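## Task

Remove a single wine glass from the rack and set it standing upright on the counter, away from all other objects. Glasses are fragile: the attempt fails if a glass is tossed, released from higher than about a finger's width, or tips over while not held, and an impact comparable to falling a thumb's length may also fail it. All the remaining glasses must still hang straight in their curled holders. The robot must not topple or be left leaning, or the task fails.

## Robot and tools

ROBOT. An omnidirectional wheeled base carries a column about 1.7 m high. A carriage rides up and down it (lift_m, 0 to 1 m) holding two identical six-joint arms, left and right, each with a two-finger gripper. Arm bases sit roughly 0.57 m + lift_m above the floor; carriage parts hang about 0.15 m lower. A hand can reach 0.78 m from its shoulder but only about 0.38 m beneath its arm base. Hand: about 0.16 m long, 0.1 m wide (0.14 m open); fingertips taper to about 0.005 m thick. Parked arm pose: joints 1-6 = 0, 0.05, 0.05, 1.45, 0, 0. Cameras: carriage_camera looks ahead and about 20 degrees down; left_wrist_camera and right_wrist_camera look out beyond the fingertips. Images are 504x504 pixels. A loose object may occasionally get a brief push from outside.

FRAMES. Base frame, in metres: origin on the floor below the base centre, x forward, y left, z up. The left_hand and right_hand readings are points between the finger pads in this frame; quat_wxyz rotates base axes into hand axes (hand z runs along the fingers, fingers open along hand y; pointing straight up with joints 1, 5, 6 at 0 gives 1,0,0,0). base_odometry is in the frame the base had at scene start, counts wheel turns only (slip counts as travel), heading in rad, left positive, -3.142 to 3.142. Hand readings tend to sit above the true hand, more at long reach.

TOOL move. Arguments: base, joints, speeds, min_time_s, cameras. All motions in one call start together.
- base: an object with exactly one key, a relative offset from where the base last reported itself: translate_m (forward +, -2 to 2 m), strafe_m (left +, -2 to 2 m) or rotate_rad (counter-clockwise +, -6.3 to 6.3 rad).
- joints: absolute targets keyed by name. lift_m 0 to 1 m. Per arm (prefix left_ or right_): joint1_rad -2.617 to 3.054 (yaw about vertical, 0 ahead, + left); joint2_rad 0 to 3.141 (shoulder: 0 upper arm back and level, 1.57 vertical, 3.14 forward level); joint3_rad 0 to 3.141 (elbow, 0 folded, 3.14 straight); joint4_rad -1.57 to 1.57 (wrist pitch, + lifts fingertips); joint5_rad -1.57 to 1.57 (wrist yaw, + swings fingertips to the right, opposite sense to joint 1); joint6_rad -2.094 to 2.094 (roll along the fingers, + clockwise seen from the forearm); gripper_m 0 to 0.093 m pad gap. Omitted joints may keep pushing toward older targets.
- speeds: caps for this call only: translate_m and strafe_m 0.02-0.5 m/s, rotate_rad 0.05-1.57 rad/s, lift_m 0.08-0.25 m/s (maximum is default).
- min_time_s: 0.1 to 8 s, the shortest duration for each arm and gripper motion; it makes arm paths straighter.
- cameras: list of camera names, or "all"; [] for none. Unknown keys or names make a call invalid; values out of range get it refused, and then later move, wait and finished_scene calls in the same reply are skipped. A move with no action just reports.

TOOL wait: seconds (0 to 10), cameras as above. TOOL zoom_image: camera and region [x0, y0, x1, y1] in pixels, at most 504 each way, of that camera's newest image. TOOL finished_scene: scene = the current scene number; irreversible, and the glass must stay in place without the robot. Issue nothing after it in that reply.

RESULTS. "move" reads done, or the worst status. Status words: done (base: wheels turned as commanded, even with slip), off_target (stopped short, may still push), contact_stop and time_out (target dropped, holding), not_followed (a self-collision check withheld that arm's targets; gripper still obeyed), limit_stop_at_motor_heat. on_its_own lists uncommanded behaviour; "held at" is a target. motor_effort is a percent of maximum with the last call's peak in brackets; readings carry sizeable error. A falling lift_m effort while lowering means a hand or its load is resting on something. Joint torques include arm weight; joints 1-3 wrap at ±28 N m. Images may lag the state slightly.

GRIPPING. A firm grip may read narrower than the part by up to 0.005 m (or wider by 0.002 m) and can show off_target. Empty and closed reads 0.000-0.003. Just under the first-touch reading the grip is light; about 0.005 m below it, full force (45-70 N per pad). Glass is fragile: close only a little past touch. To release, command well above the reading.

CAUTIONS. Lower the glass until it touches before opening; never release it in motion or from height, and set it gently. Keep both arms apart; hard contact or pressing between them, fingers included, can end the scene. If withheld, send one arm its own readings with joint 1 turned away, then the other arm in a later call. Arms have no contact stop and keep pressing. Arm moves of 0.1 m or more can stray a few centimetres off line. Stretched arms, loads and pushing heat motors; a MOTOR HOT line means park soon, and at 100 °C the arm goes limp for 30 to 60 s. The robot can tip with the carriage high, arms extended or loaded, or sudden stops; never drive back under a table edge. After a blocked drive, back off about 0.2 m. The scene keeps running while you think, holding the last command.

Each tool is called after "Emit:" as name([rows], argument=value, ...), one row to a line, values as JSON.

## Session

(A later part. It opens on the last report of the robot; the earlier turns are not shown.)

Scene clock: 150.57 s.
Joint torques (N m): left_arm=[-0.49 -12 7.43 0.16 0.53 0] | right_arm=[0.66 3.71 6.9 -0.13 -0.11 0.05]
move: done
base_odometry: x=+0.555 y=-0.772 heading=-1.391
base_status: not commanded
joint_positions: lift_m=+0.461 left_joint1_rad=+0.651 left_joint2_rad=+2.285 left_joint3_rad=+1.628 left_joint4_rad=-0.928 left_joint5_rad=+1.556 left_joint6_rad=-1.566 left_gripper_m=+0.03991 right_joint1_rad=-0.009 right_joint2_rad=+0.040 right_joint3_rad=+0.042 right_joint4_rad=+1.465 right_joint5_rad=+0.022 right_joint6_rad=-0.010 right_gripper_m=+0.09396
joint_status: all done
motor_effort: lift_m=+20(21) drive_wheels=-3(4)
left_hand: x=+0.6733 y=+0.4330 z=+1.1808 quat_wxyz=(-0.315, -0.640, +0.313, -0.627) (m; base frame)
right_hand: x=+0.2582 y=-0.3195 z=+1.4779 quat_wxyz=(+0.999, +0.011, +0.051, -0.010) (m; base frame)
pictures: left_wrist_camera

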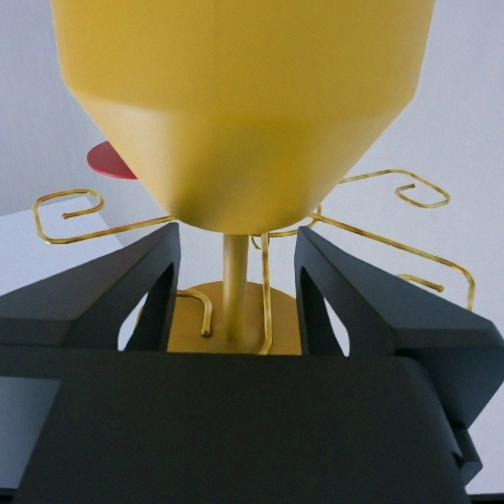

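Emit:
move(joints={"lift_m": 0.459}, speeds={"lift_m": 0.08}, cameras=[])

Emit:
move(joints={"left_gripper_m": 0.014}, min_time_s=3, cameras=["left_wrist_camera"])

Emit:
zoom_image(camera="left_wrist_camera", region=[140, 180, 340, 380])

Scene clock: 152.93 s.
Joint torques (N m): left_arm=[-0.47 -12.21 7.24 0.21 0.45 0.01] | right_arm=[0.64 3.81 6.86 -0.13 -0.11 0.05]
move: done
base_odometry: x=+0.555 y=-0.772 heading=-1.391
base_status: not commanded
joint_positions: lift_m=+0.459 left_joint1_rad=+0.651 left_joint2_rad=+2.285 left_joint3_rad=+1.628 left_joint4_rad=-0.928 left_joint5_rad=+1.556 left_joint6_rad=-1.566 left_gripper_m=+0.03991 right_joint1_rad=-0.009 right_joint2_rad=+0.040 right_joint3_rad=+0.042 right_joint4_rad=+1.465 right_joint5_rad=+0.022 right_joint6_rad=-0.010 right_gripper_m=+0.09396
joint_status: all done
motor_effort: lift_m=+20(20) drive_wheels=+0(3)
left_hand: x=+0.6732 y=+0.4330 z=+1.1788 quat_wxyz=(-0.315, -0.640, +0.313, -0.627) (m; base frame)
right_hand: x=+0.2583 y=-0.3195 z=+1.4759 quat_wxyz=(+0.999, +0.011, +0.052, -0.010) (m; base frame)
pictures: none
No camera images: "cameras" was empty.

Scene clock: 156.23 s.
Joint torques (N m): left_arm=[-0.4 -12.15 7.27 0.22 0.53 0.02] | right_arm=[0.64 3.77 6.8 -0.13 -0.11 0.06]
move: done
base_odometry: x=+0.555 y=-0.772 heading=-1.391
base_status: not commanded
joint_positions: lift_m=+0.459 left_joint1_rad=+0.651 left_joint2_rad=+2.285 left_joint3_rad=+1.628 left_joint4_rad=-0.928 left_joint5_rad=+1.556 left_joint6_rad=-1.566 left_gripper_m=+0.01409 right_joint1_rad=-0.009 right_joint2_rad=+0.040 right_joint3_rad=+0.042 right_joint4_rad=+1.465 right_joint5_rad=+0.022 right_joint6_rad=-0.010 right_gripper_m=+0.09396
joint_status: all done
motor_effort: lift_m=+20(20) drive_wheels=+0(3)
left_hand: x=+0.6732 y=+0.4330 z=+1.1788 quat_wxyz=(-0.315, -0.640, +0.313, -0.627) (m; base frame)
right_hand: x=+0.2583 y=-0.3195 z=+1.4759 quat_wxyz=(+0.999, +0.011, +0.052, -0.010) (m; base frame)
pictures: left_wrist_camera

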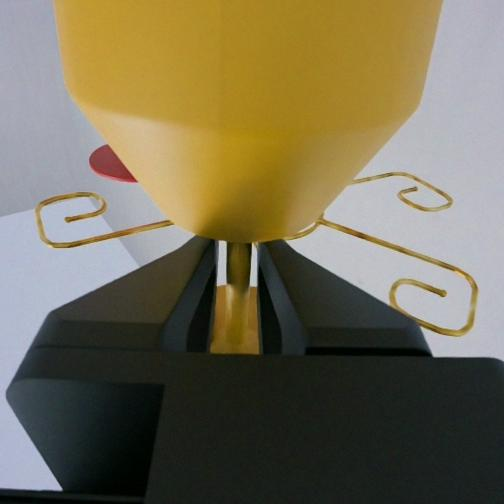

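Scaled by 2.520 from the camera's 504x504 image, which has a finer 720x720 frame.

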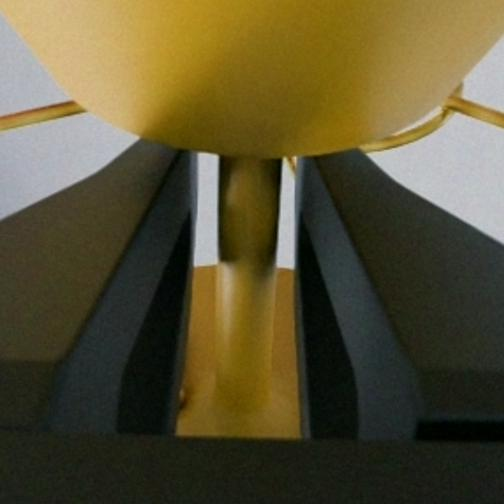

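Emit:
move(joints={"left_gripper_m": 0.005}, min_time_s=4, cameras=["left_wrist_camera"])

Emit:
move(joints={"left_gripper_m": 0.001}, min_time_s=2, cameras=["carriage_camera", "left_wrist_camera"])

Emit:
zoom_image(camera="carriage_camera", region=[50, 255, 130, 335])

Scene clock: 161.27 s.
Joint torques (N m): left_arm=[-0.4 -12.23 7.36 0.19 0.54 0.04] | right_arm=[0.66 3.78 6.83 -0.12 -0.11 0.05]
move: done
base_odometry: x=+0.555 y=-0.772 heading=-1.391
base_status: not commanded
joint_positions: lift_m=+0.459 left_joint1_rad=+0.651 left_joint2_rad=+2.285 left_joint3_rad=+1.628 left_joint4_rad=-0.928 left_joint5_rad=+1.556 left_joint6_rad=-1.566 left_gripper_m=+0.00688 right_joint1_rad=-0.009 right_joint2_rad=+0.040 right_joint3_rad=+0.042 right_joint4_rad=+1.465 right_joint5_rad=+0.022 right_joint6_rad=-0.010 right_gripper_m=+0.09396
joint_status: all done
motor_effort: lift_m=+19(20) drive_wheels=+0(1)
left_hand: x=+0.6732 y=+0.4330 z=+1.1788 quat_wxyz=(-0.315, -0.640, +0.313, -0.627) (m; base frame)
right_hand: x=+0.2583 y=-0.3195 z=+1.4759 quat_wxyz=(+0.999, +0.011, +0.052, -0.010) (m; base frame)
pictures: left_wrist_camera

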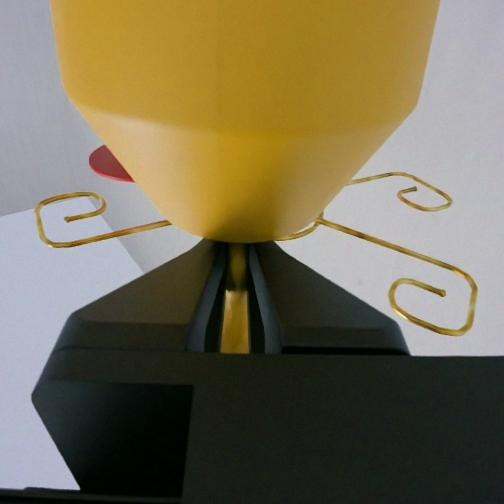

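Scene clock: 163.53 s.
Joint torques (N m): left_arm=[-0.16 -12.26 7.25 0.2 0.51 0.01] | right_arm=[0.59 3.81 6.84 -0.14 -0.11 0.04]
move: off_target
base_odometry: x=+0.555 y=-0.772 heading=-1.391
base_status: not commanded
joint_positions: lift_m=+0.459 left_joint1_rad=+0.651 left_joint2_rad=+2.285 left_joint3_rad=+1.628 left_joint4_rad=-0.928 left_joint5_rad=+1.556 left_joint6_rad=-1.566 left_gripper_m=+0.00688 right_joint1_rad=-0.009 right_joint2_rad=+0.040 right_joint3_rad=+0.042 right_joint4_rad=+1.465 right_joint5_rad=+0.022 right_joint6_rad=-0.010 right_gripper_m=+0.09396
joint_status: left_gripper_m off_target (ended at +0.00688, target +0.00100)
motor_effort: lift_m=+19(20) drive_wheels=+0(1)
left_hand: x=+0.6732 y=+0.4330 z=+1.1788 quat_wxyz=(-0.315, -0.640, +0.313, -0.627) (m; base frame)
right_hand: x=+0.2583 y=-0.3195 z=+1.4759 quat_wxyz=(+0.999, +0.011, +0.052, -0.010) (m; base frame)
pictures: carriage_camera, left_wrist_camera

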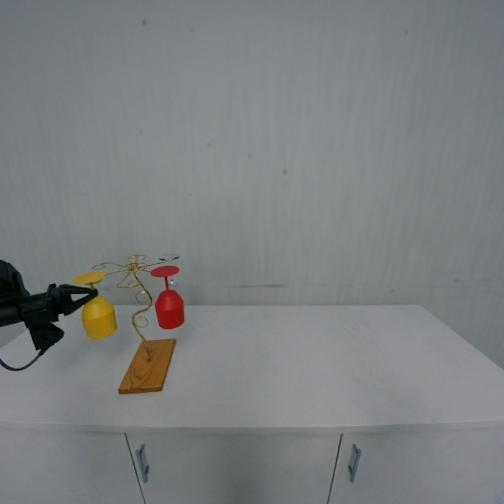

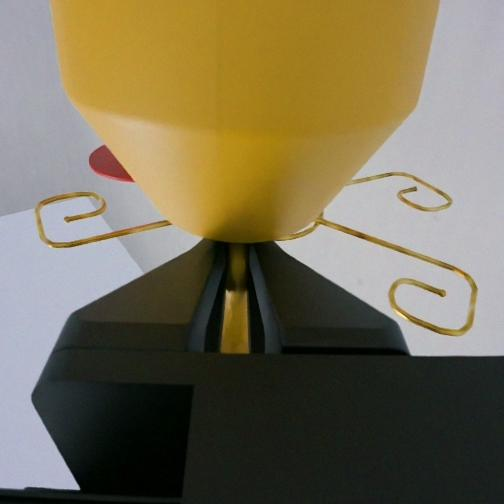

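Scaled by 6.300 from the camera's 504x504 image, which has a finer 720x720 frame.

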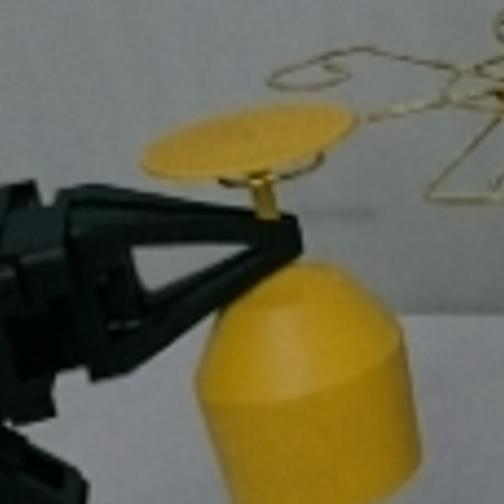

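Emit:
move(joints={"lift_m": 0.4645}, speeds={"lift_m": 0.08}, cameras=["carriage_camera", "left_wrist_camera"])

Emit:
zoom_image(camera="carriage_camera", region=[50, 255, 130, 335])

Scene clock: 164.73 s.
Joint torques (N m): left_arm=[-0.44 -12.38 7.02 0.22 0.58 0.01] | right_arm=[0.61 3.75 6.78 -0.14 -0.11 0.05]
move: done
base_odometry: x=+0.555 y=-0.772 heading=-1.391
base_status: not commanded
joint_positions: lift_m=+0.464 left_joint1_rad=+0.651 left_joint2_rad=+2.286 left_joint3_rad=+1.630 left_joint4_rad=-0.929 left_joint5_rad=+1.549 left_joint6_rad=-1.566 left_gripper_m=+0.00688 right_joint1_rad=-0.009 right_joint2_rad=+0.040 right_joint3_rad=+0.042 right_joint4_rad=+1.465 right_joint5_rad=+0.022 right_joint6_rad=-0.010 right_gripper_m=+0.09396
joint_status: all done
motor_effort: lift_m=+24(29) drive_wheels=+0(3)
left_hand: x=+0.6734 y=+0.4332 z=+1.1829 quat_wxyz=(-0.314, -0.642, +0.314, -0.625) (m; base frame)
right_hand: x=+0.2582 y=-0.3195 z=+1.4809 quat_wxyz=(+0.999, +0.011, +0.051, -0.010) (m; base frame)
pictures: carriage_camera, left_wrist_camera

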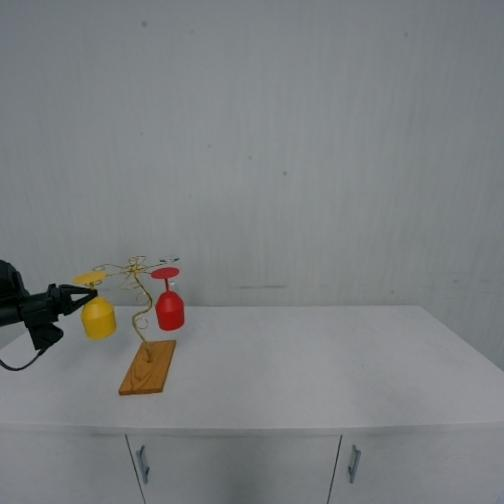

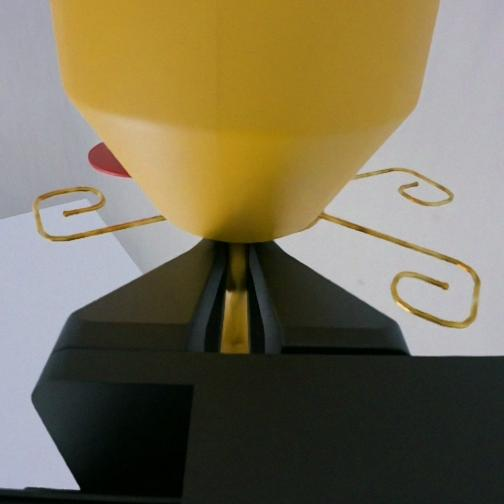

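Scaled by 6.300 from the camera's 504x504 image, which has a finer 720x720 frame.

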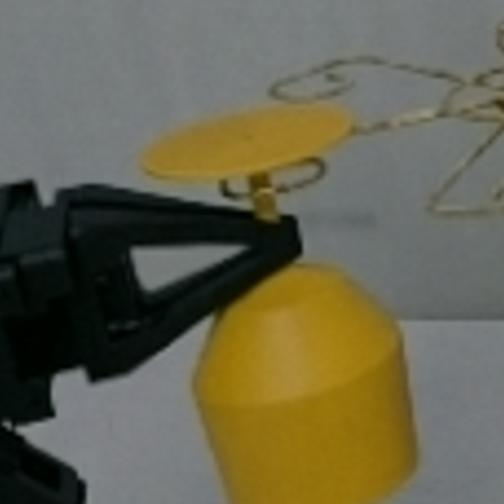

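Emit:
move(base={"translate_m": 0.003}, speeds={"translate_m": 0.02}, cameras=[])

Emit:
move(base={"strafe_m": -0.007}, speeds={"strafe_m": 0.02}, cameras=[])

Emit:
move(base={"translate_m": 0.006}, speeds={"translate_m": 0.02}, cameras=[])

Emit:
move(base={"strafe_m": -0.007}, speeds={"strafe_m": 0.02}, cameras=["carriage_camera", "left_wrist_camera"])

Emit:
zoom_image(camera="carriage_camera", region=[50, 255, 130, 335])

Scene clock: 166.67 s.
Joint torques (N m): left_arm=[-0.49 -12.23 7.19 0.23 0.6 0.01] | right_arm=[0.65 3.71 6.61 -0.23 -0.12 0.04]
move: done
base_odometry: x=+0.556 y=-0.775 heading=-1.392
base_status: done
joint_positions: lift_m=+0.464 left_joint1_rad=+0.651 left_joint2_rad=+2.286 left_joint3_rad=+1.630 left_joint4_rad=-0.929 left_joint5_rad=+1.549 left_joint6_rad=-1.566 left_gripper_m=+0.00688 right_joint1_rad=-0.009 right_joint2_rad=+0.040 right_joint3_rad=+0.042 right_joint4_rad=+1.465 right_joint5_rad=+0.022 right_joint6_rad=-0.010 right_gripper_m=+0.09396
joint_status: not commanded
motor_effort: lift_m=+24(24) drive_wheels=-4(8)
left_hand: x=+0.6734 y=+0.4332 z=+1.1829 quat_wxyz=(-0.314, -0.642, +0.314, -0.625) (m; base frame)
right_hand: x=+0.2582 y=-0.3195 z=+1.4809 quat_wxyz=(+0.999, +0.011, +0.051, -0.010) (m; base frame)
pictures: none
No camera images: "cameras" was empty.

Scene clock: 167.53 s.
Joint torques (N m): left_arm=[-0.42 -12.33 7.02 0.2 0.59 0.01] | right_arm=[0.66 3.84 6.76 -0.14 -0.12 0.04]
move: done
base_odometry: x=+0.549 y=-0.776 heading=-1.391
base_status: done
joint_positions: lift_m=+0.464 left_joint1_rad=+0.651 left_joint2_rad=+2.286 left_joint3_rad=+1.630 left_joint4_rad=-0.929 left_joint5_rad=+1.549 left_joint6_rad=-1.566 left_gripper_m=+0.00688 right_joint1_rad=-0.009 right_joint2_rad=+0.040 right_joint3_rad=+0.042 right_joint4_rad=+1.465 right_joint5_rad=+0.022 right_joint6_rad=-0.010 right_gripper_m=+0.09396
joint_status: not commanded
motor_effort: lift_m=+24(24) drive_wheels=+1(6)
left_hand: x=+0.6734 y=+0.4332 z=+1.1829 quat_wxyz=(-0.314, -0.642, +0.314, -0.625) (m; base frame)
right_hand: x=+0.2582 y=-0.3195 z=+1.4809 quat_wxyz=(+0.999, +0.011, +0.051, -0.010) (m; base frame)
pictures: none
No camera images: "cameras" was empty.

Scene clock: 168.47 s.
Joint torques (N m): left_arm=[-0.31 -12.23 7.01 0.17 0.6 0.02] | right_arm=[0.61 3.84 6.9 -0.11 -0.11 0.04]
move: done
base_odometry: x=+0.550 y=-0.782 heading=-1.392
base_status: done
joint_positions: lift_m=+0.464 left_joint1_rad=+0.652 left_joint2_rad=+2.286 left_joint3_rad=+1.630 left_joint4_rad=-0.929 left_joint5_rad=+1.549 left_joint6_rad=-1.566 left_gripper_m=+0.00688 right_joint1_rad=-0.009 right_joint2_rad=+0.040 right_joint3_rad=+0.042 right_joint4_rad=+1.465 right_joint5_rad=+0.022 right_joint6_rad=-0.010 right_gripper_m=+0.09396
joint_status: not commanded
motor_effort: lift_m=+24(24) drive_wheels=-4(5)
left_hand: x=+0.6733 y=+0.4335 z=+1.1828 quat_wxyz=(-0.313, -0.642, +0.314, -0.625) (m; base frame)
right_hand: x=+0.2584 y=-0.3195 z=+1.4809 quat_wxyz=(+0.999, +0.011, +0.052, -0.010) (m; base frame)
pictures: none
No camera images: "cameras" was empty.

Scene clock: 169.33 s.
Joint torques (N m): left_arm=[-0.39 -12.16 7.05 0.21 0.58 0.04] | right_arm=[0.7 3.81 6.79 -0.09 -0.12 0.04]
move: done
base_odometry: x=+0.543 y=-0.783 heading=-1.391
base_status: done
joint_positions: lift_m=+0.464 left_joint1_rad=+0.651 left_joint2_rad=+2.286 left_joint3_rad=+1.630 left_joint4_rad=-0.929 left_joint5_rad=+1.549 left_joint6_rad=-1.566 left_gripper_m=+0.00688 right_joint1_rad=-0.009 right_joint2_rad=+0.040 right_joint3_rad=+0.042 right_joint4_rad=+1.465 right_joint5_rad=+0.022 right_joint6_rad=-0.010 right_gripper_m=+0.09396
joint_status: not commanded
motor_effort: lift_m=+24(24) drive_wheels=+1(5)
left_hand: x=+0.6735 y=+0.4330 z=+1.1828 quat_wxyz=(-0.314, -0.642, +0.314, -0.625) (m; base frame)
right_hand: x=+0.2583 y=-0.3195 z=+1.4809 quat_wxyz=(+0.999, +0.011, +0.052, -0.010) (m; base frame)
pictures: carriage_camera, left_wrist_camera

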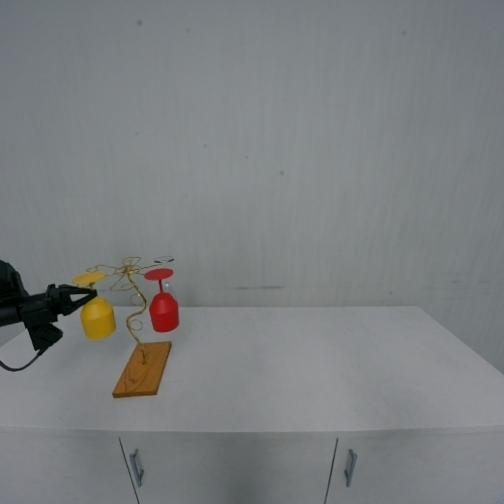

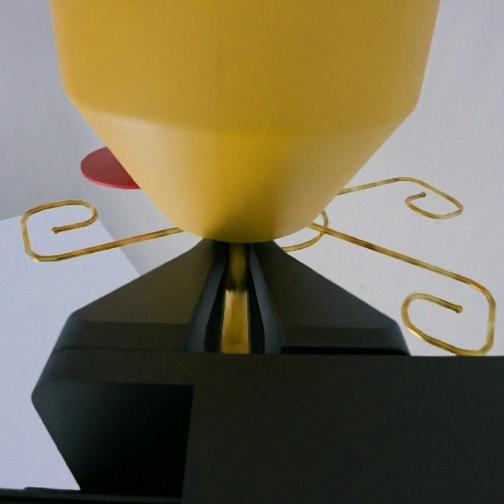

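Scaled by 6.300 from the camera's 504x504 image, which has a finer 720x720 frame.

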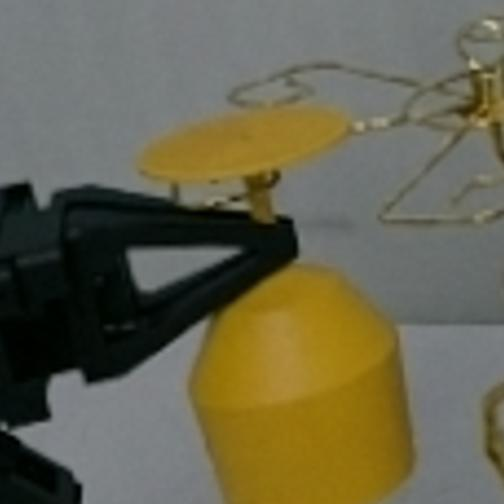

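Emit:
move(base={"translate_m": 0.006}, speeds={"translate_m": 0.02}, cameras=[])

Emit:
move(base={"strafe_m": -0.007}, speeds={"strafe_m": 0.02}, cameras=[])

Emit:
move(base={"translate_m": 0.006}, speeds={"translate_m": 0.02}, cameras=["carriage_camera", "left_wrist_camera"])

Emit:
zoom_image(camera="carriage_camera", region=[50, 255, 130, 335])

Scene clock: 171.23 s.
Joint torques (N m): left_arm=[-0.12 -12.21 7.06 0.18 0.59 0.02] | right_arm=[0.66 3.77 6.75 -0.06 -0.11 0.04]
move: done
base_odometry: x=+0.544 y=-0.789 heading=-1.392
base_status: done
joint_positions: lift_m=+0.464 left_joint1_rad=+0.650 left_joint2_rad=+2.286 left_joint3_rad=+1.630 left_joint4_rad=-0.930 left_joint5_rad=+1.549 left_joint6_rad=-1.566 left_gripper_m=+0.00688 right_joint1_rad=-0.009 right_joint2_rad=+0.040 right_joint3_rad=+0.042 right_joint4_rad=+1.464 right_joint5_rad=+0.022 right_joint6_rad=-0.010 right_gripper_m=+0.09396
joint_status: not commanded
motor_effort: lift_m=+24(24) drive_wheels=-4(5)
left_hand: x=+0.6735 y=+0.4328 z=+1.1828 quat_wxyz=(-0.314, -0.642, +0.314, -0.625) (m; base frame)
right_hand: x=+0.2585 y=-0.3195 z=+1.4809 quat_wxyz=(+0.999, +0.011, +0.052, -0.010) (m; base frame)
pictures: none
No camera images: "cameras" was empty.

Scene clock: 172.07 s.
Joint torques (N m): left_arm=[-0.31 -12.21 7.2 0.21 0.59 0.03] | right_arm=[0.64 3.82 6.8 -0.14 -0.12 0.04]
move: done
base_odometry: x=+0.537 y=-0.791 heading=-1.391
base_status: done
joint_positions: lift_m=+0.464 left_joint1_rad=+0.651 left_joint2_rad=+2.286 left_joint3_rad=+1.630 left_joint4_rad=-0.930 left_joint5_rad=+1.549 left_joint6_rad=-1.566 left_gripper_m=+0.00688 right_joint1_rad=-0.009 right_joint2_rad=+0.040 right_joint3_rad=+0.042 right_joint4_rad=+1.464 right_joint5_rad=+0.022 right_joint6_rad=-0.010 right_gripper_m=+0.09396
joint_status: not commanded
motor_effort: lift_m=+24(24) drive_wheels=+1(5)
left_hand: x=+0.6734 y=+0.4330 z=+1.1828 quat_wxyz=(-0.314, -0.642, +0.314, -0.625) (m; base frame)
right_hand: x=+0.2585 y=-0.3195 z=+1.4809 quat_wxyz=(+0.999, +0.011, +0.052, -0.010) (m; base frame)
pictures: none
No camera images: "cameras" was empty.

Scene clock: 173.00 s.
Joint torques (N m): left_arm=[-0.12 -12.26 7.24 0.22 0.57 0.05] | right_arm=[0.65 3.93 6.95 -0.12 -0.12 0.06]
move: done
base_odometry: x=+0.538 y=-0.796 heading=-1.392
base_status: done
joint_positions: lift_m=+0.464 left_joint1_rad=+0.651 left_joint2_rad=+2.286 left_joint3_rad=+1.630 left_joint4_rad=-0.930 left_joint5_rad=+1.549 left_joint6_rad=-1.566 left_gripper_m=+0.00688 right_joint1_rad=-0.009 right_joint2_rad=+0.040 right_joint3_rad=+0.042 right_joint4_rad=+1.465 right_joint5_rad=+0.022 right_joint6_rad=-0.010 right_gripper_m=+0.09396
joint_status: not commanded
motor_effort: lift_m=+24(24) drive_wheels=-3(5)
left_hand: x=+0.6733 y=+0.4333 z=+1.1827 quat_wxyz=(-0.314, -0.642, +0.314, -0.625) (m; base frame)
right_hand: x=+0.2584 y=-0.3195 z=+1.4809 quat_wxyz=(+0.999, +0.011, +0.052, -0.010) (m; base frame)
pictures: carriage_camera, left_wrist_camera

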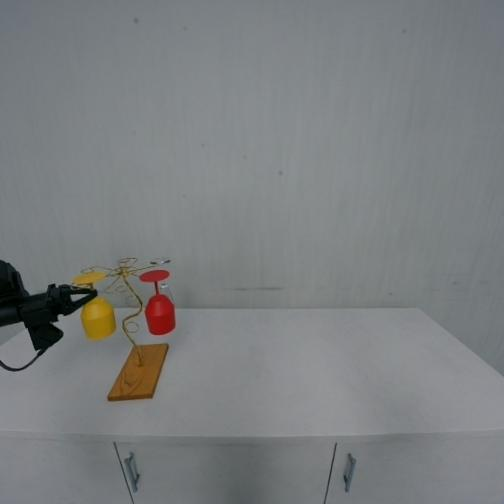

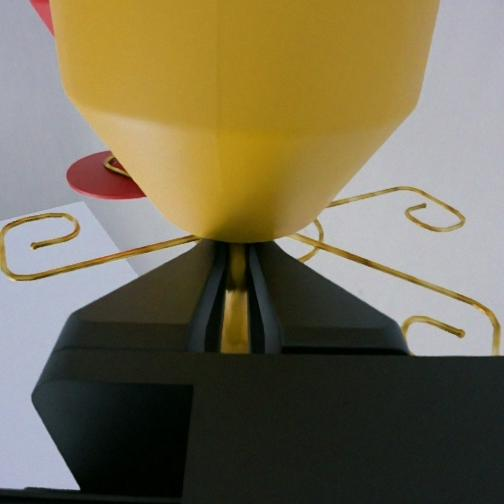

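Scaled by 6.300 from the camera's 504x504 image, which has a finer 720x720 frame.

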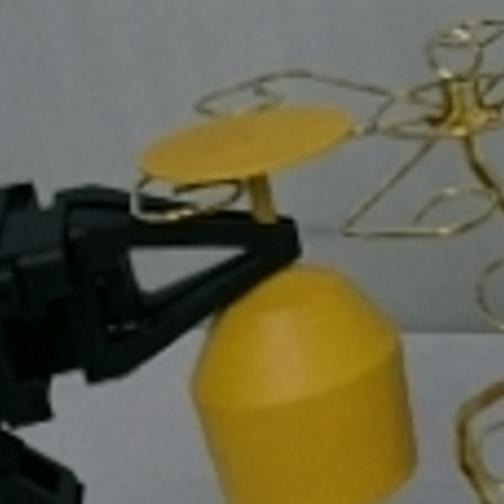

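Emit:
move(base={"strafe_m": -0.007}, speeds={"strafe_m": 0.02}, cameras=["carriage_camera", "left_wrist_camera"])

Emit:
zoom_image(camera="carriage_camera", region=[60, 260, 120, 320])

Scene clock: 174.90 s.
Joint torques (N m): left_arm=[-0.36 -12.27 7.15 0.18 0.65 0.01] | right_arm=[0.66 3.81 6.79 -0.11 -0.11 0.05]
move: done
base_odometry: x=+0.531 y=-0.798 heading=-1.391
base_status: done
joint_positions: lift_m=+0.464 left_joint1_rad=+0.651 left_joint2_rad=+2.286 left_joint3_rad=+1.630 left_joint4_rad=-0.930 left_joint5_rad=+1.549 left_joint6_rad=-1.566 left_gripper_m=+0.00688 right_joint1_rad=-0.009 right_joint2_rad=+0.040 right_joint3_rad=+0.042 right_joint4_rad=+1.465 right_joint5_rad=+0.022 right_joint6_rad=-0.010 right_gripper_m=+0.09396
joint_status: not commanded
motor_effort: lift_m=+24(24) drive_wheels=+1(5)
left_hand: x=+0.6734 y=+0.4330 z=+1.1827 quat_wxyz=(-0.314, -0.642, +0.314, -0.625) (m; base frame)
right_hand: x=+0.2584 y=-0.3195 z=+1.4809 quat_wxyz=(+0.999, +0.011, +0.052, -0.010) (m; base frame)
pictures: carriage_camera, left_wrist_camera

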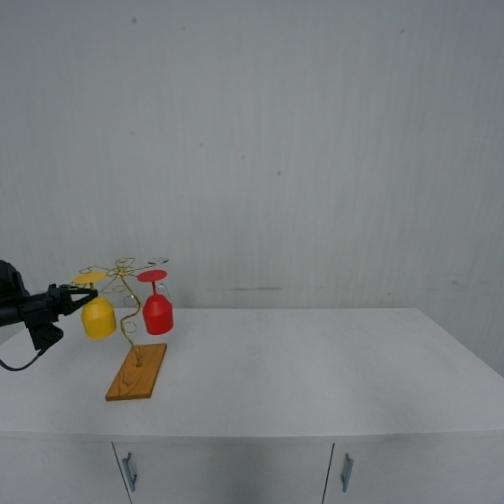

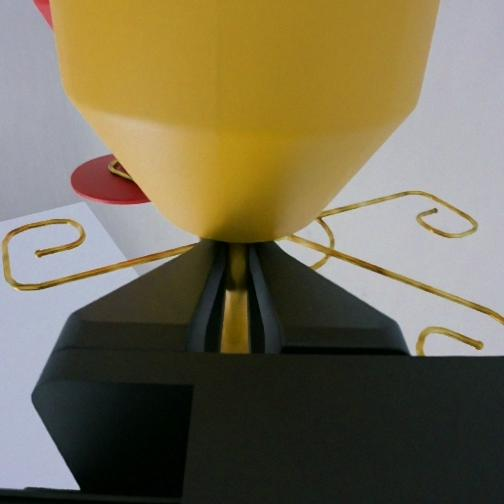

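Scaled by 8.400 from the camera's 504x504 image, which has a finer 720x720 frame.

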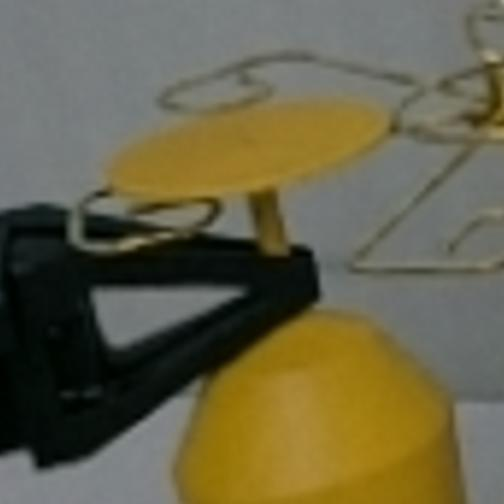

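Emit:
move(base={"strafe_m": -0.006}, speeds={"strafe_m": 0.02}, cameras=[])

Emit:
move(base={"translate_m": -0.007}, speeds={"translate_m": 0.02}, cameras=[])

Emit:
move(base={"strafe_m": -0.006}, speeds={"strafe_m": 0.02}, cameras=["carriage_camera", "left_wrist_camera"])

Emit:
zoom_image(camera="carriage_camera", region=[60, 260, 120, 320])

Scene clock: 177.57 s.
Joint torques (N m): left_arm=[-0.43 -12.22 7.08 0.19 0.6 0.02] | right_arm=[0.58 3.81 6.65 -0.14 -0.13 0.05]
move: done
base_odometry: x=+0.526 y=-0.799 heading=-1.391
base_status: done
joint_positions: lift_m=+0.464 left_joint1_rad=+0.652 left_joint2_rad=+2.286 left_joint3_rad=+1.630 left_joint4_rad=-0.930 left_joint5_rad=+1.549 left_joint6_rad=-1.566 left_gripper_m=+0.00688 right_joint1_rad=-0.009 right_joint2_rad=+0.040 right_joint3_rad=+0.042 right_joint4_rad=+1.465 right_joint5_rad=+0.022 right_joint6_rad=-0.010 right_gripper_m=+0.09396
joint_status: not commanded
motor_effort: lift_m=+24(24) drive_wheels=+1(5)
left_hand: x=+0.6732 y=+0.4339 z=+1.1827 quat_wxyz=(-0.313, -0.642, +0.314, -0.625) (m; base frame)
right_hand: x=+0.2584 y=-0.3195 z=+1.4809 quat_wxyz=(+0.999, +0.011, +0.052, -0.010) (m; base frame)
pictures: none
No camera images: "cameras" was empty.

Scene clock: 178.30 s.
Joint torques (N m): left_arm=[-0.49 -12.26 6.99 0.23 0.62 0.01] | right_arm=[0.66 3.86 6.89 -0.12 -0.11 0.05]
move: done
base_odometry: x=+0.524 y=-0.792 heading=-1.391
base_status: done
joint_positions: lift_m=+0.464 left_joint1_rad=+0.651 left_joint2_rad=+2.286 left_joint3_rad=+1.630 left_joint4_rad=-0.930 left_joint5_rad=+1.549 left_joint6_rad=-1.566 left_gripper_m=+0.00688 right_joint1_rad=-0.009 right_joint2_rad=+0.040 right_joint3_rad=+0.042 right_joint4_rad=+1.465 right_joint5_rad=+0.022 right_joint6_rad=-0.010 right_gripper_m=+0.09396
joint_status: not commanded
motor_effort: lift_m=+24(24) drive_wheels=-1(7)
left_hand: x=+0.6734 y=+0.4332 z=+1.1827 quat_wxyz=(-0.314, -0.642, +0.314, -0.625) (m; base frame)
right_hand: x=+0.2583 y=-0.3195 z=+1.4809 quat_wxyz=(+0.999, +0.011, +0.052, -0.010) (m; base frame)
pictures: none
No camera images: "cameras" was empty.

Scene clock: 179.13 s.
Joint torques (N m): left_arm=[-0.21 -12.31 7.12 0.19 0.59 0.02] | right_arm=[0.62 3.82 6.78 -0.11 -0.15 0.04]
move: done
base_odometry: x=+0.518 y=-0.793 heading=-1.391
base_status: done
joint_positions: lift_m=+0.464 left_joint1_rad=+0.651 left_joint2_rad=+2.286 left_joint3_rad=+1.630 left_joint4_rad=-0.929 left_joint5_rad=+1.549 left_joint6_rad=-1.566 left_gripper_m=+0.00688 right_joint1_rad=-0.009 right_joint2_rad=+0.040 right_joint3_rad=+0.042 right_joint4_rad=+1.465 right_joint5_rad=+0.022 right_joint6_rad=-0.010 right_gripper_m=+0.09396
joint_status: not commanded
motor_effort: lift_m=+24(24) drive_wheels=+0(5)
left_hand: x=+0.6735 y=+0.4330 z=+1.1827 quat_wxyz=(-0.314, -0.642, +0.314, -0.625) (m; base frame)
right_hand: x=+0.2582 y=-0.3195 z=+1.4809 quat_wxyz=(+0.999, +0.011, +0.051, -0.010) (m; base frame)
pictures: carriage_camera, left_wrist_camera

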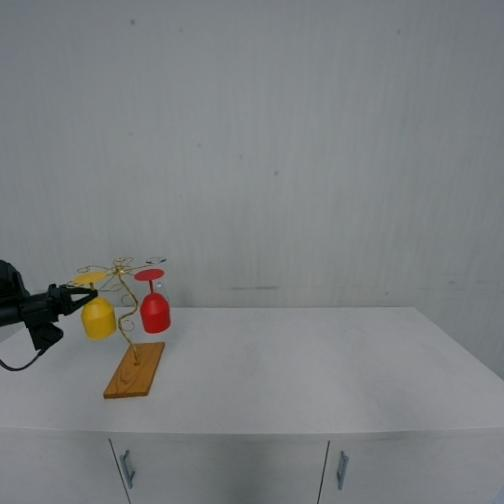

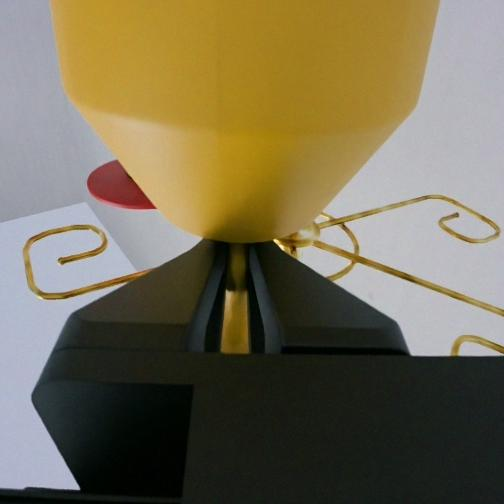

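Scaled by 8.400 from the camera's 504x504 image, which has a finer 720x720 frame.

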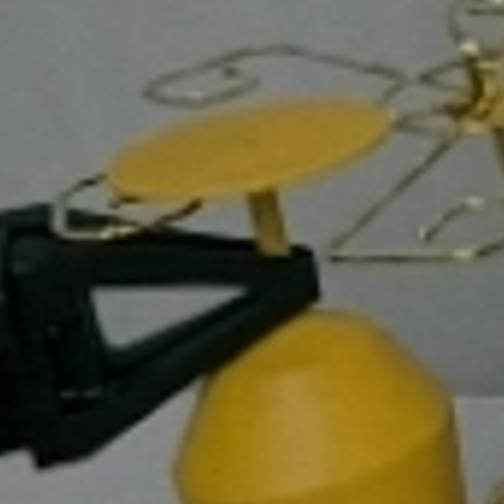

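Emit:
move(base={"translate_m": -0.008}, speeds={"translate_m": 0.02}, cameras=[])

Emit:
move(base={"strafe_m": -0.006}, speeds={"strafe_m": 0.02}, cameras=[])

Emit:
move(base={"translate_m": -0.008}, speeds={"translate_m": 0.02}, cameras=["carriage_camera", "left_wrist_camera"])

Emit:
zoom_image(camera="carriage_camera", region=[50, 255, 130, 335])

Scene clock: 181.93 s.
Joint torques (N m): left_arm=[-0.23 -12.05 7.24 0.21 0.63 0.05] | right_arm=[0.61 3.92 6.75 -0.17 -0.13 0.05]
move: done
base_odometry: x=+0.517 y=-0.786 heading=-1.391
base_status: done
joint_positions: lift_m=+0.464 left_joint1_rad=+0.650 left_joint2_rad=+2.286 left_joint3_rad=+1.630 left_joint4_rad=-0.929 left_joint5_rad=+1.549 left_joint6_rad=-1.566 left_gripper_m=+0.00688 right_joint1_rad=-0.009 right_joint2_rad=+0.040 right_joint3_rad=+0.042 right_joint4_rad=+1.465 right_joint5_rad=+0.022 right_joint6_rad=-0.010 right_gripper_m=+0.09396
joint_status: not commanded
motor_effort: lift_m=+24(24) drive_wheels=-2(3)
left_hand: x=+0.6735 y=+0.4327 z=+1.1827 quat_wxyz=(-0.314, -0.642, +0.315, -0.625) (m; base frame)
right_hand: x=+0.2582 y=-0.3195 z=+1.4809 quat_wxyz=(+0.999, +0.011, +0.051, -0.010) (m; base frame)
pictures: none
No camera images: "cameras" was empty.

Scene clock: 182.87 s.
Joint torques (N m): left_arm=[-0.28 -12.16 7.16 0.24 0.57 0.01] | right_arm=[0.66 3.77 6.84 -0.15 -0.11 0.05]
move: done
base_odometry: x=+0.511 y=-0.787 heading=-1.391
base_status: done
joint_positions: lift_m=+0.464 left_joint1_rad=+0.649 left_joint2_rad=+2.286 left_joint3_rad=+1.630 left_joint4_rad=-0.929 left_joint5_rad=+1.549 left_joint6_rad=-1.566 left_gripper_m=+0.00688 right_joint1_rad=-0.009 right_joint2_rad=+0.040 right_joint3_rad=+0.042 right_joint4_rad=+1.465 right_joint5_rad=+0.022 right_joint6_rad=-0.010 right_gripper_m=+0.09396
joint_status: not commanded
motor_effort: lift_m=+24(24) drive_wheels=-2(6)
left_hand: x=+0.6736 y=+0.4325 z=+1.1827 quat_wxyz=(-0.314, -0.642, +0.315, -0.625) (m; base frame)
right_hand: x=+0.2582 y=-0.3195 z=+1.4809 quat_wxyz=(+0.999, +0.011, +0.051, -0.010) (m; base frame)
pictures: none
No camera images: "cameras" was empty.

Scene clock: 183.67 s.
Joint torques (N m): left_arm=[-0.16 -12.27 7.17 0.22 0.58 -0.01] | right_arm=[0.68 3.81 6.76 -0.14 -0.11 0.05]
move: done
base_odometry: x=+0.510 y=-0.779 heading=-1.391
base_status: done
joint_positions: lift_m=+0.464 left_joint1_rad=+0.649 left_joint2_rad=+2.286 left_joint3_rad=+1.630 left_joint4_rad=-0.929 left_joint5_rad=+1.549 left_joint6_rad=-1.566 left_gripper_m=+0.00688 right_joint1_rad=-0.009 right_joint2_rad=+0.040 right_joint3_rad=+0.042 right_joint4_rad=+1.465 right_joint5_rad=+0.022 right_joint6_rad=-0.010 right_gripper_m=+0.09396
joint_status: not commanded
motor_effort: lift_m=+23(24) drive_wheels=-2(3)
left_hand: x=+0.6737 y=+0.4322 z=+1.1827 quat_wxyz=(-0.314, -0.642, +0.315, -0.625) (m; base frame)
right_hand: x=+0.2582 y=-0.3195 z=+1.4809 quat_wxyz=(+0.999, +0.011, +0.051, -0.010) (m; base frame)
pictures: carriage_camera, left_wrist_camera

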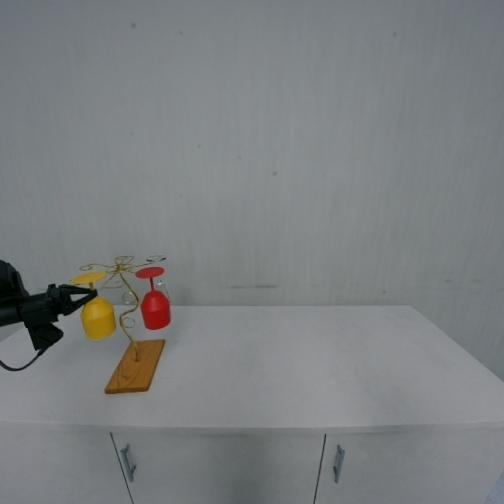

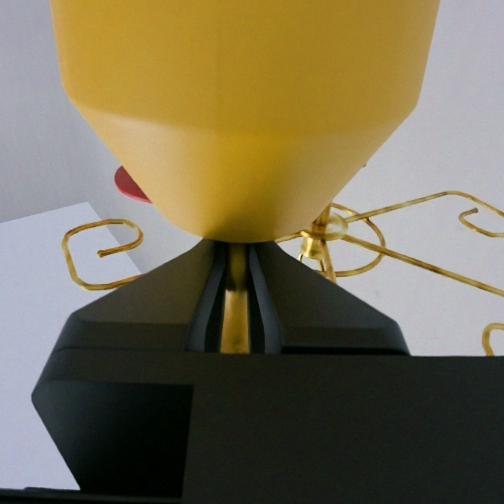

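Scaled by 6.300 from the camera's 504x504 image, which has a finer 720x720 frame.

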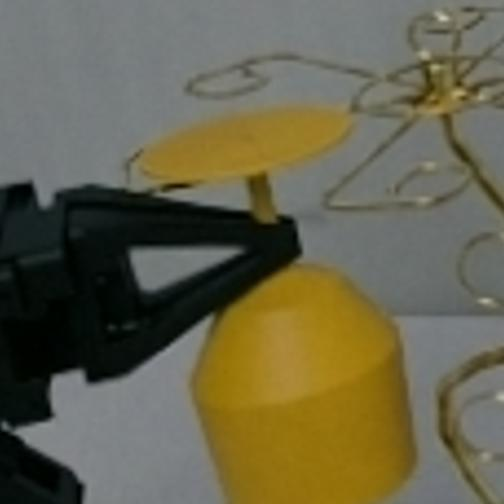

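Emit:
move(base={"strafe_m": -0.009}, speeds={"strafe_m": 0.02}, cameras=[])

Emit:
move(base={"translate_m": -0.009}, speeds={"translate_m": 0.02}, cameras=[])

Emit:
move(base={"strafe_m": -0.008}, speeds={"strafe_m": 0.02}, cameras=[])

Emit:
move(base={"translate_m": -0.009}, speeds={"translate_m": 0.02}, cameras=["carriage_camera", "left_wrist_camera"])

Emit:
zoom_image(camera="carriage_camera", region=[50, 255, 130, 335])

Scene clock: 186.17 s.
Joint torques (N m): left_arm=[-0.21 -12.56 7.09 0.16 0.55 0.01] | right_arm=[0.62 3.82 6.79 -0.13 -0.16 0.05]
move: done
base_odometry: x=+0.501 y=-0.780 heading=-1.391
base_status: done
joint_positions: lift_m=+0.464 left_joint1_rad=+0.650 left_joint2_rad=+2.286 left_joint3_rad=+1.630 left_joint4_rad=-0.929 left_joint5_rad=+1.549 left_joint6_rad=-1.566 left_gripper_m=+0.00688 right_joint1_rad=-0.009 right_joint2_rad=+0.040 right_joint3_rad=+0.042 right_joint4_rad=+1.465 right_joint5_rad=+0.022 right_joint6_rad=-0.010 right_gripper_m=+0.09396
joint_status: not commanded
motor_effort: lift_m=+24(24) drive_wheels=-1(4)
left_hand: x=+0.6735 y=+0.4329 z=+1.1827 quat_wxyz=(-0.314, -0.642, +0.315, -0.625) (m; base frame)
right_hand: x=+0.2582 y=-0.3195 z=+1.4809 quat_wxyz=(+0.999, +0.011, +0.051, -0.010) (m; base frame)
pictures: none
No camera images: "cameras" was empty.

Scene clock: 187.00 s.
Joint torques (N m): left_arm=[-0.23 -12.26 7.13 0.23 0.58 -0.01] | right_arm=[0.62 3.82 6.71 -0.14 -0.11 0.05]
move: done
base_odometry: x=+0.499 y=-0.772 heading=-1.391
base_status: done
joint_positions: lift_m=+0.464 left_joint1_rad=+0.650 left_joint2_rad=+2.286 left_joint3_rad=+1.630 left_joint4_rad=-0.929 left_joint5_rad=+1.549 left_joint6_rad=-1.566 left_gripper_m=+0.00688 right_joint1_rad=-0.009 right_joint2_rad=+0.040 right_joint3_rad=+0.042 right_joint4_rad=+1.465 right_joint5_rad=+0.022 right_joint6_rad=-0.010 right_gripper_m=+0.09396
joint_status: not commanded
motor_effort: lift_m=+24(24) drive_wheels=-2(3)
left_hand: x=+0.6735 y=+0.4329 z=+1.1827 quat_wxyz=(-0.314, -0.642, +0.315, -0.625) (m; base frame)
right_hand: x=+0.2582 y=-0.3195 z=+1.4809 quat_wxyz=(+0.999, +0.011, +0.051, -0.010) (m; base frame)
pictures: none
No camera images: "cameras" was empty.

Scene clock: 187.90 s.
Joint torques (N m): left_arm=[-0.08 -12.18 7.09 0.18 0.56 0] | right_arm=[0.68 3.78 6.8 -0.15 -0.12 0.04]
move: done
base_odometry: x=+0.491 y=-0.773 heading=-1.391
base_status: done
joint_positions: lift_m=+0.464 left_joint1_rad=+0.649 left_joint2_rad=+2.286 left_joint3_rad=+1.630 left_joint4_rad=-0.929 left_joint5_rad=+1.549 left_joint6_rad=-1.566 left_gripper_m=+0.00688 right_joint1_rad=-0.009 right_joint2_rad=+0.040 right_joint3_rad=+0.042 right_joint4_rad=+1.465 right_joint5_rad=+0.022 right_joint6_rad=-0.010 right_gripper_m=+0.09396
joint_status: not commanded
motor_effort: lift_m=+24(24) drive_wheels=-1(4)
left_hand: x=+0.6736 y=+0.4325 z=+1.1827 quat_wxyz=(-0.314, -0.642, +0.315, -0.625) (m; base frame)
right_hand: x=+0.2582 y=-0.3195 z=+1.4809 quat_wxyz=(+0.999, +0.011, +0.051, -0.010) (m; base frame)
pictures: none
No camera images: "cameras" was empty.

Scene clock: 188.83 s.
Joint torques (N m): left_arm=[-0.23 -12.33 7.04 0.24 0.6 0.02] | right_arm=[0.64 3.79 6.94 -0.07 -0.12 0.05]
move: done
base_odometry: x=+0.490 y=-0.764 heading=-1.391
base_status: done
joint_positions: lift_m=+0.464 left_joint1_rad=+0.649 left_joint2_rad=+2.286 left_joint3_rad=+1.630 left_joint4_rad=-0.929 left_joint5_rad=+1.549 left_joint6_rad=-1.566 left_gripper_m=+0.00688 right_joint1_rad=-0.009 right_joint2_rad=+0.040 right_joint3_rad=+0.042 right_joint4_rad=+1.465 right_joint5_rad=+0.022 right_joint6_rad=-0.010 right_gripper_m=+0.09396
joint_status: not commanded
motor_effort: lift_m=+24(24) drive_wheels=-1(3)
left_hand: x=+0.6736 y=+0.4324 z=+1.1827 quat_wxyz=(-0.314, -0.642, +0.315, -0.625) (m; base frame)
right_hand: x=+0.2582 y=-0.3195 z=+1.4809 quat_wxyz=(+0.999, +0.011, +0.051, -0.010) (m; base frame)
pictures: carriage_camera, left_wrist_camera

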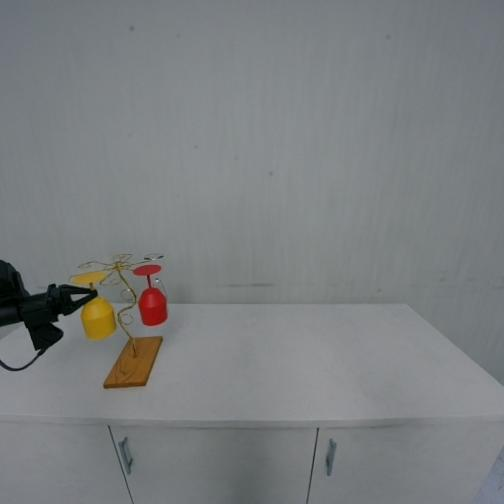

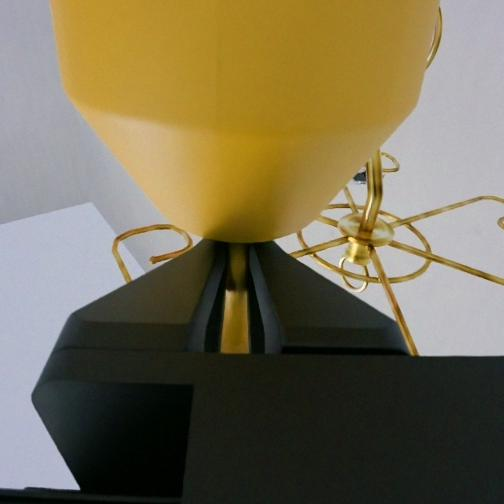

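Scaled by 6.300 from the camera's 504x504 image, which has a finer 720x720 frame.

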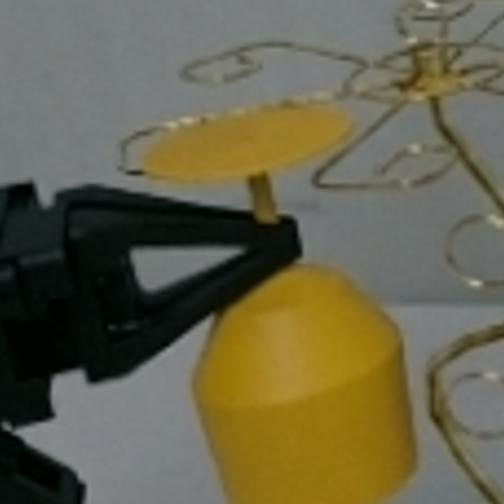

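Emit:
move(base={"translate_m": -0.03}, speeds={"translate_m": 0.02})

Emit:
zoom_image(camera="carriage_camera", region=[30, 200, 190, 360])

Scene clock: 196.93 s.
Joint torques (N m): left_arm=[-0.28 -12.21 7.21 0.19 0.6 0.02] | right_arm=[0.59 3.71 6.78 -0.19 -0.11 0.04]
move: done
base_odometry: x=+0.484 y=-0.735 heading=-1.391
base_status: done
joint_positions: lift_m=+0.464 left_joint1_rad=+0.650 left_joint2_rad=+2.286 left_joint3_rad=+1.630 left_joint4_rad=-0.929 left_joint5_rad=+1.549 left_joint6_rad=-1.566 left_gripper_m=+0.00688 right_joint1_rad=-0.009 right_joint2_rad=+0.040 right_joint3_rad=+0.042 right_joint4_rad=+1.465 right_joint5_rad=+0.022 right_joint6_rad=-0.010 right_gripper_m=+0.09396
joint_status: not commanded
motor_effort: lift_m=+24(24) drive_wheels=+0(4)
left_hand: x=+0.6735 y=+0.4327 z=+1.1827 quat_wxyz=(-0.314, -0.642, +0.315, -0.625) (m; base frame)
right_hand: x=+0.2583 y=-0.3195 z=+1.4809 quat_wxyz=(+0.999, +0.011, +0.052, -0.010) (m; base frame)
pictures: carriage_camera, left_wrist_camera, right_wrist_camera

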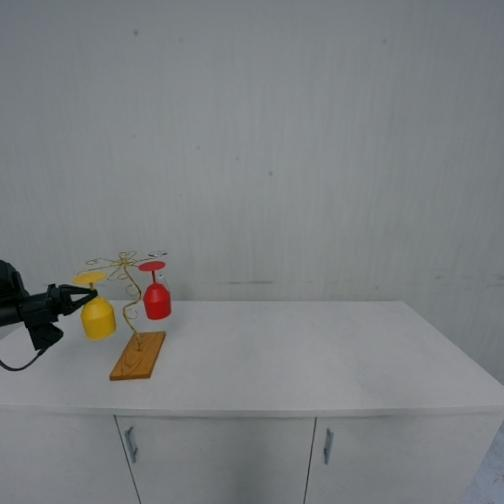

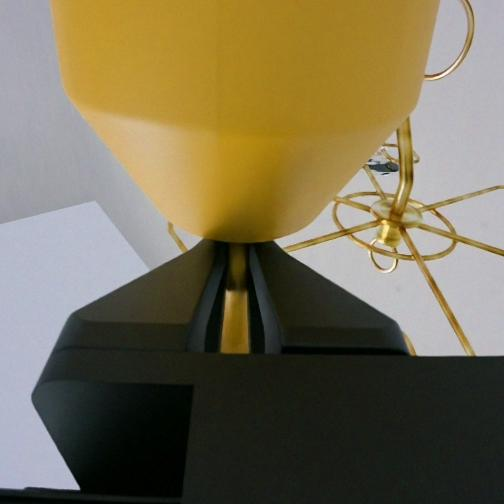

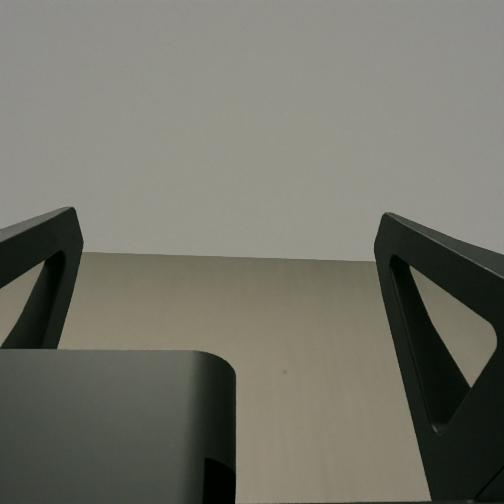

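Scaled by 3.150 from the camera's 504x504 image, which has a finer 720x720 frame.

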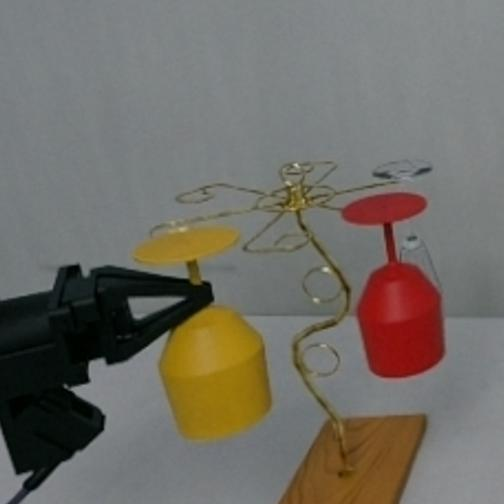

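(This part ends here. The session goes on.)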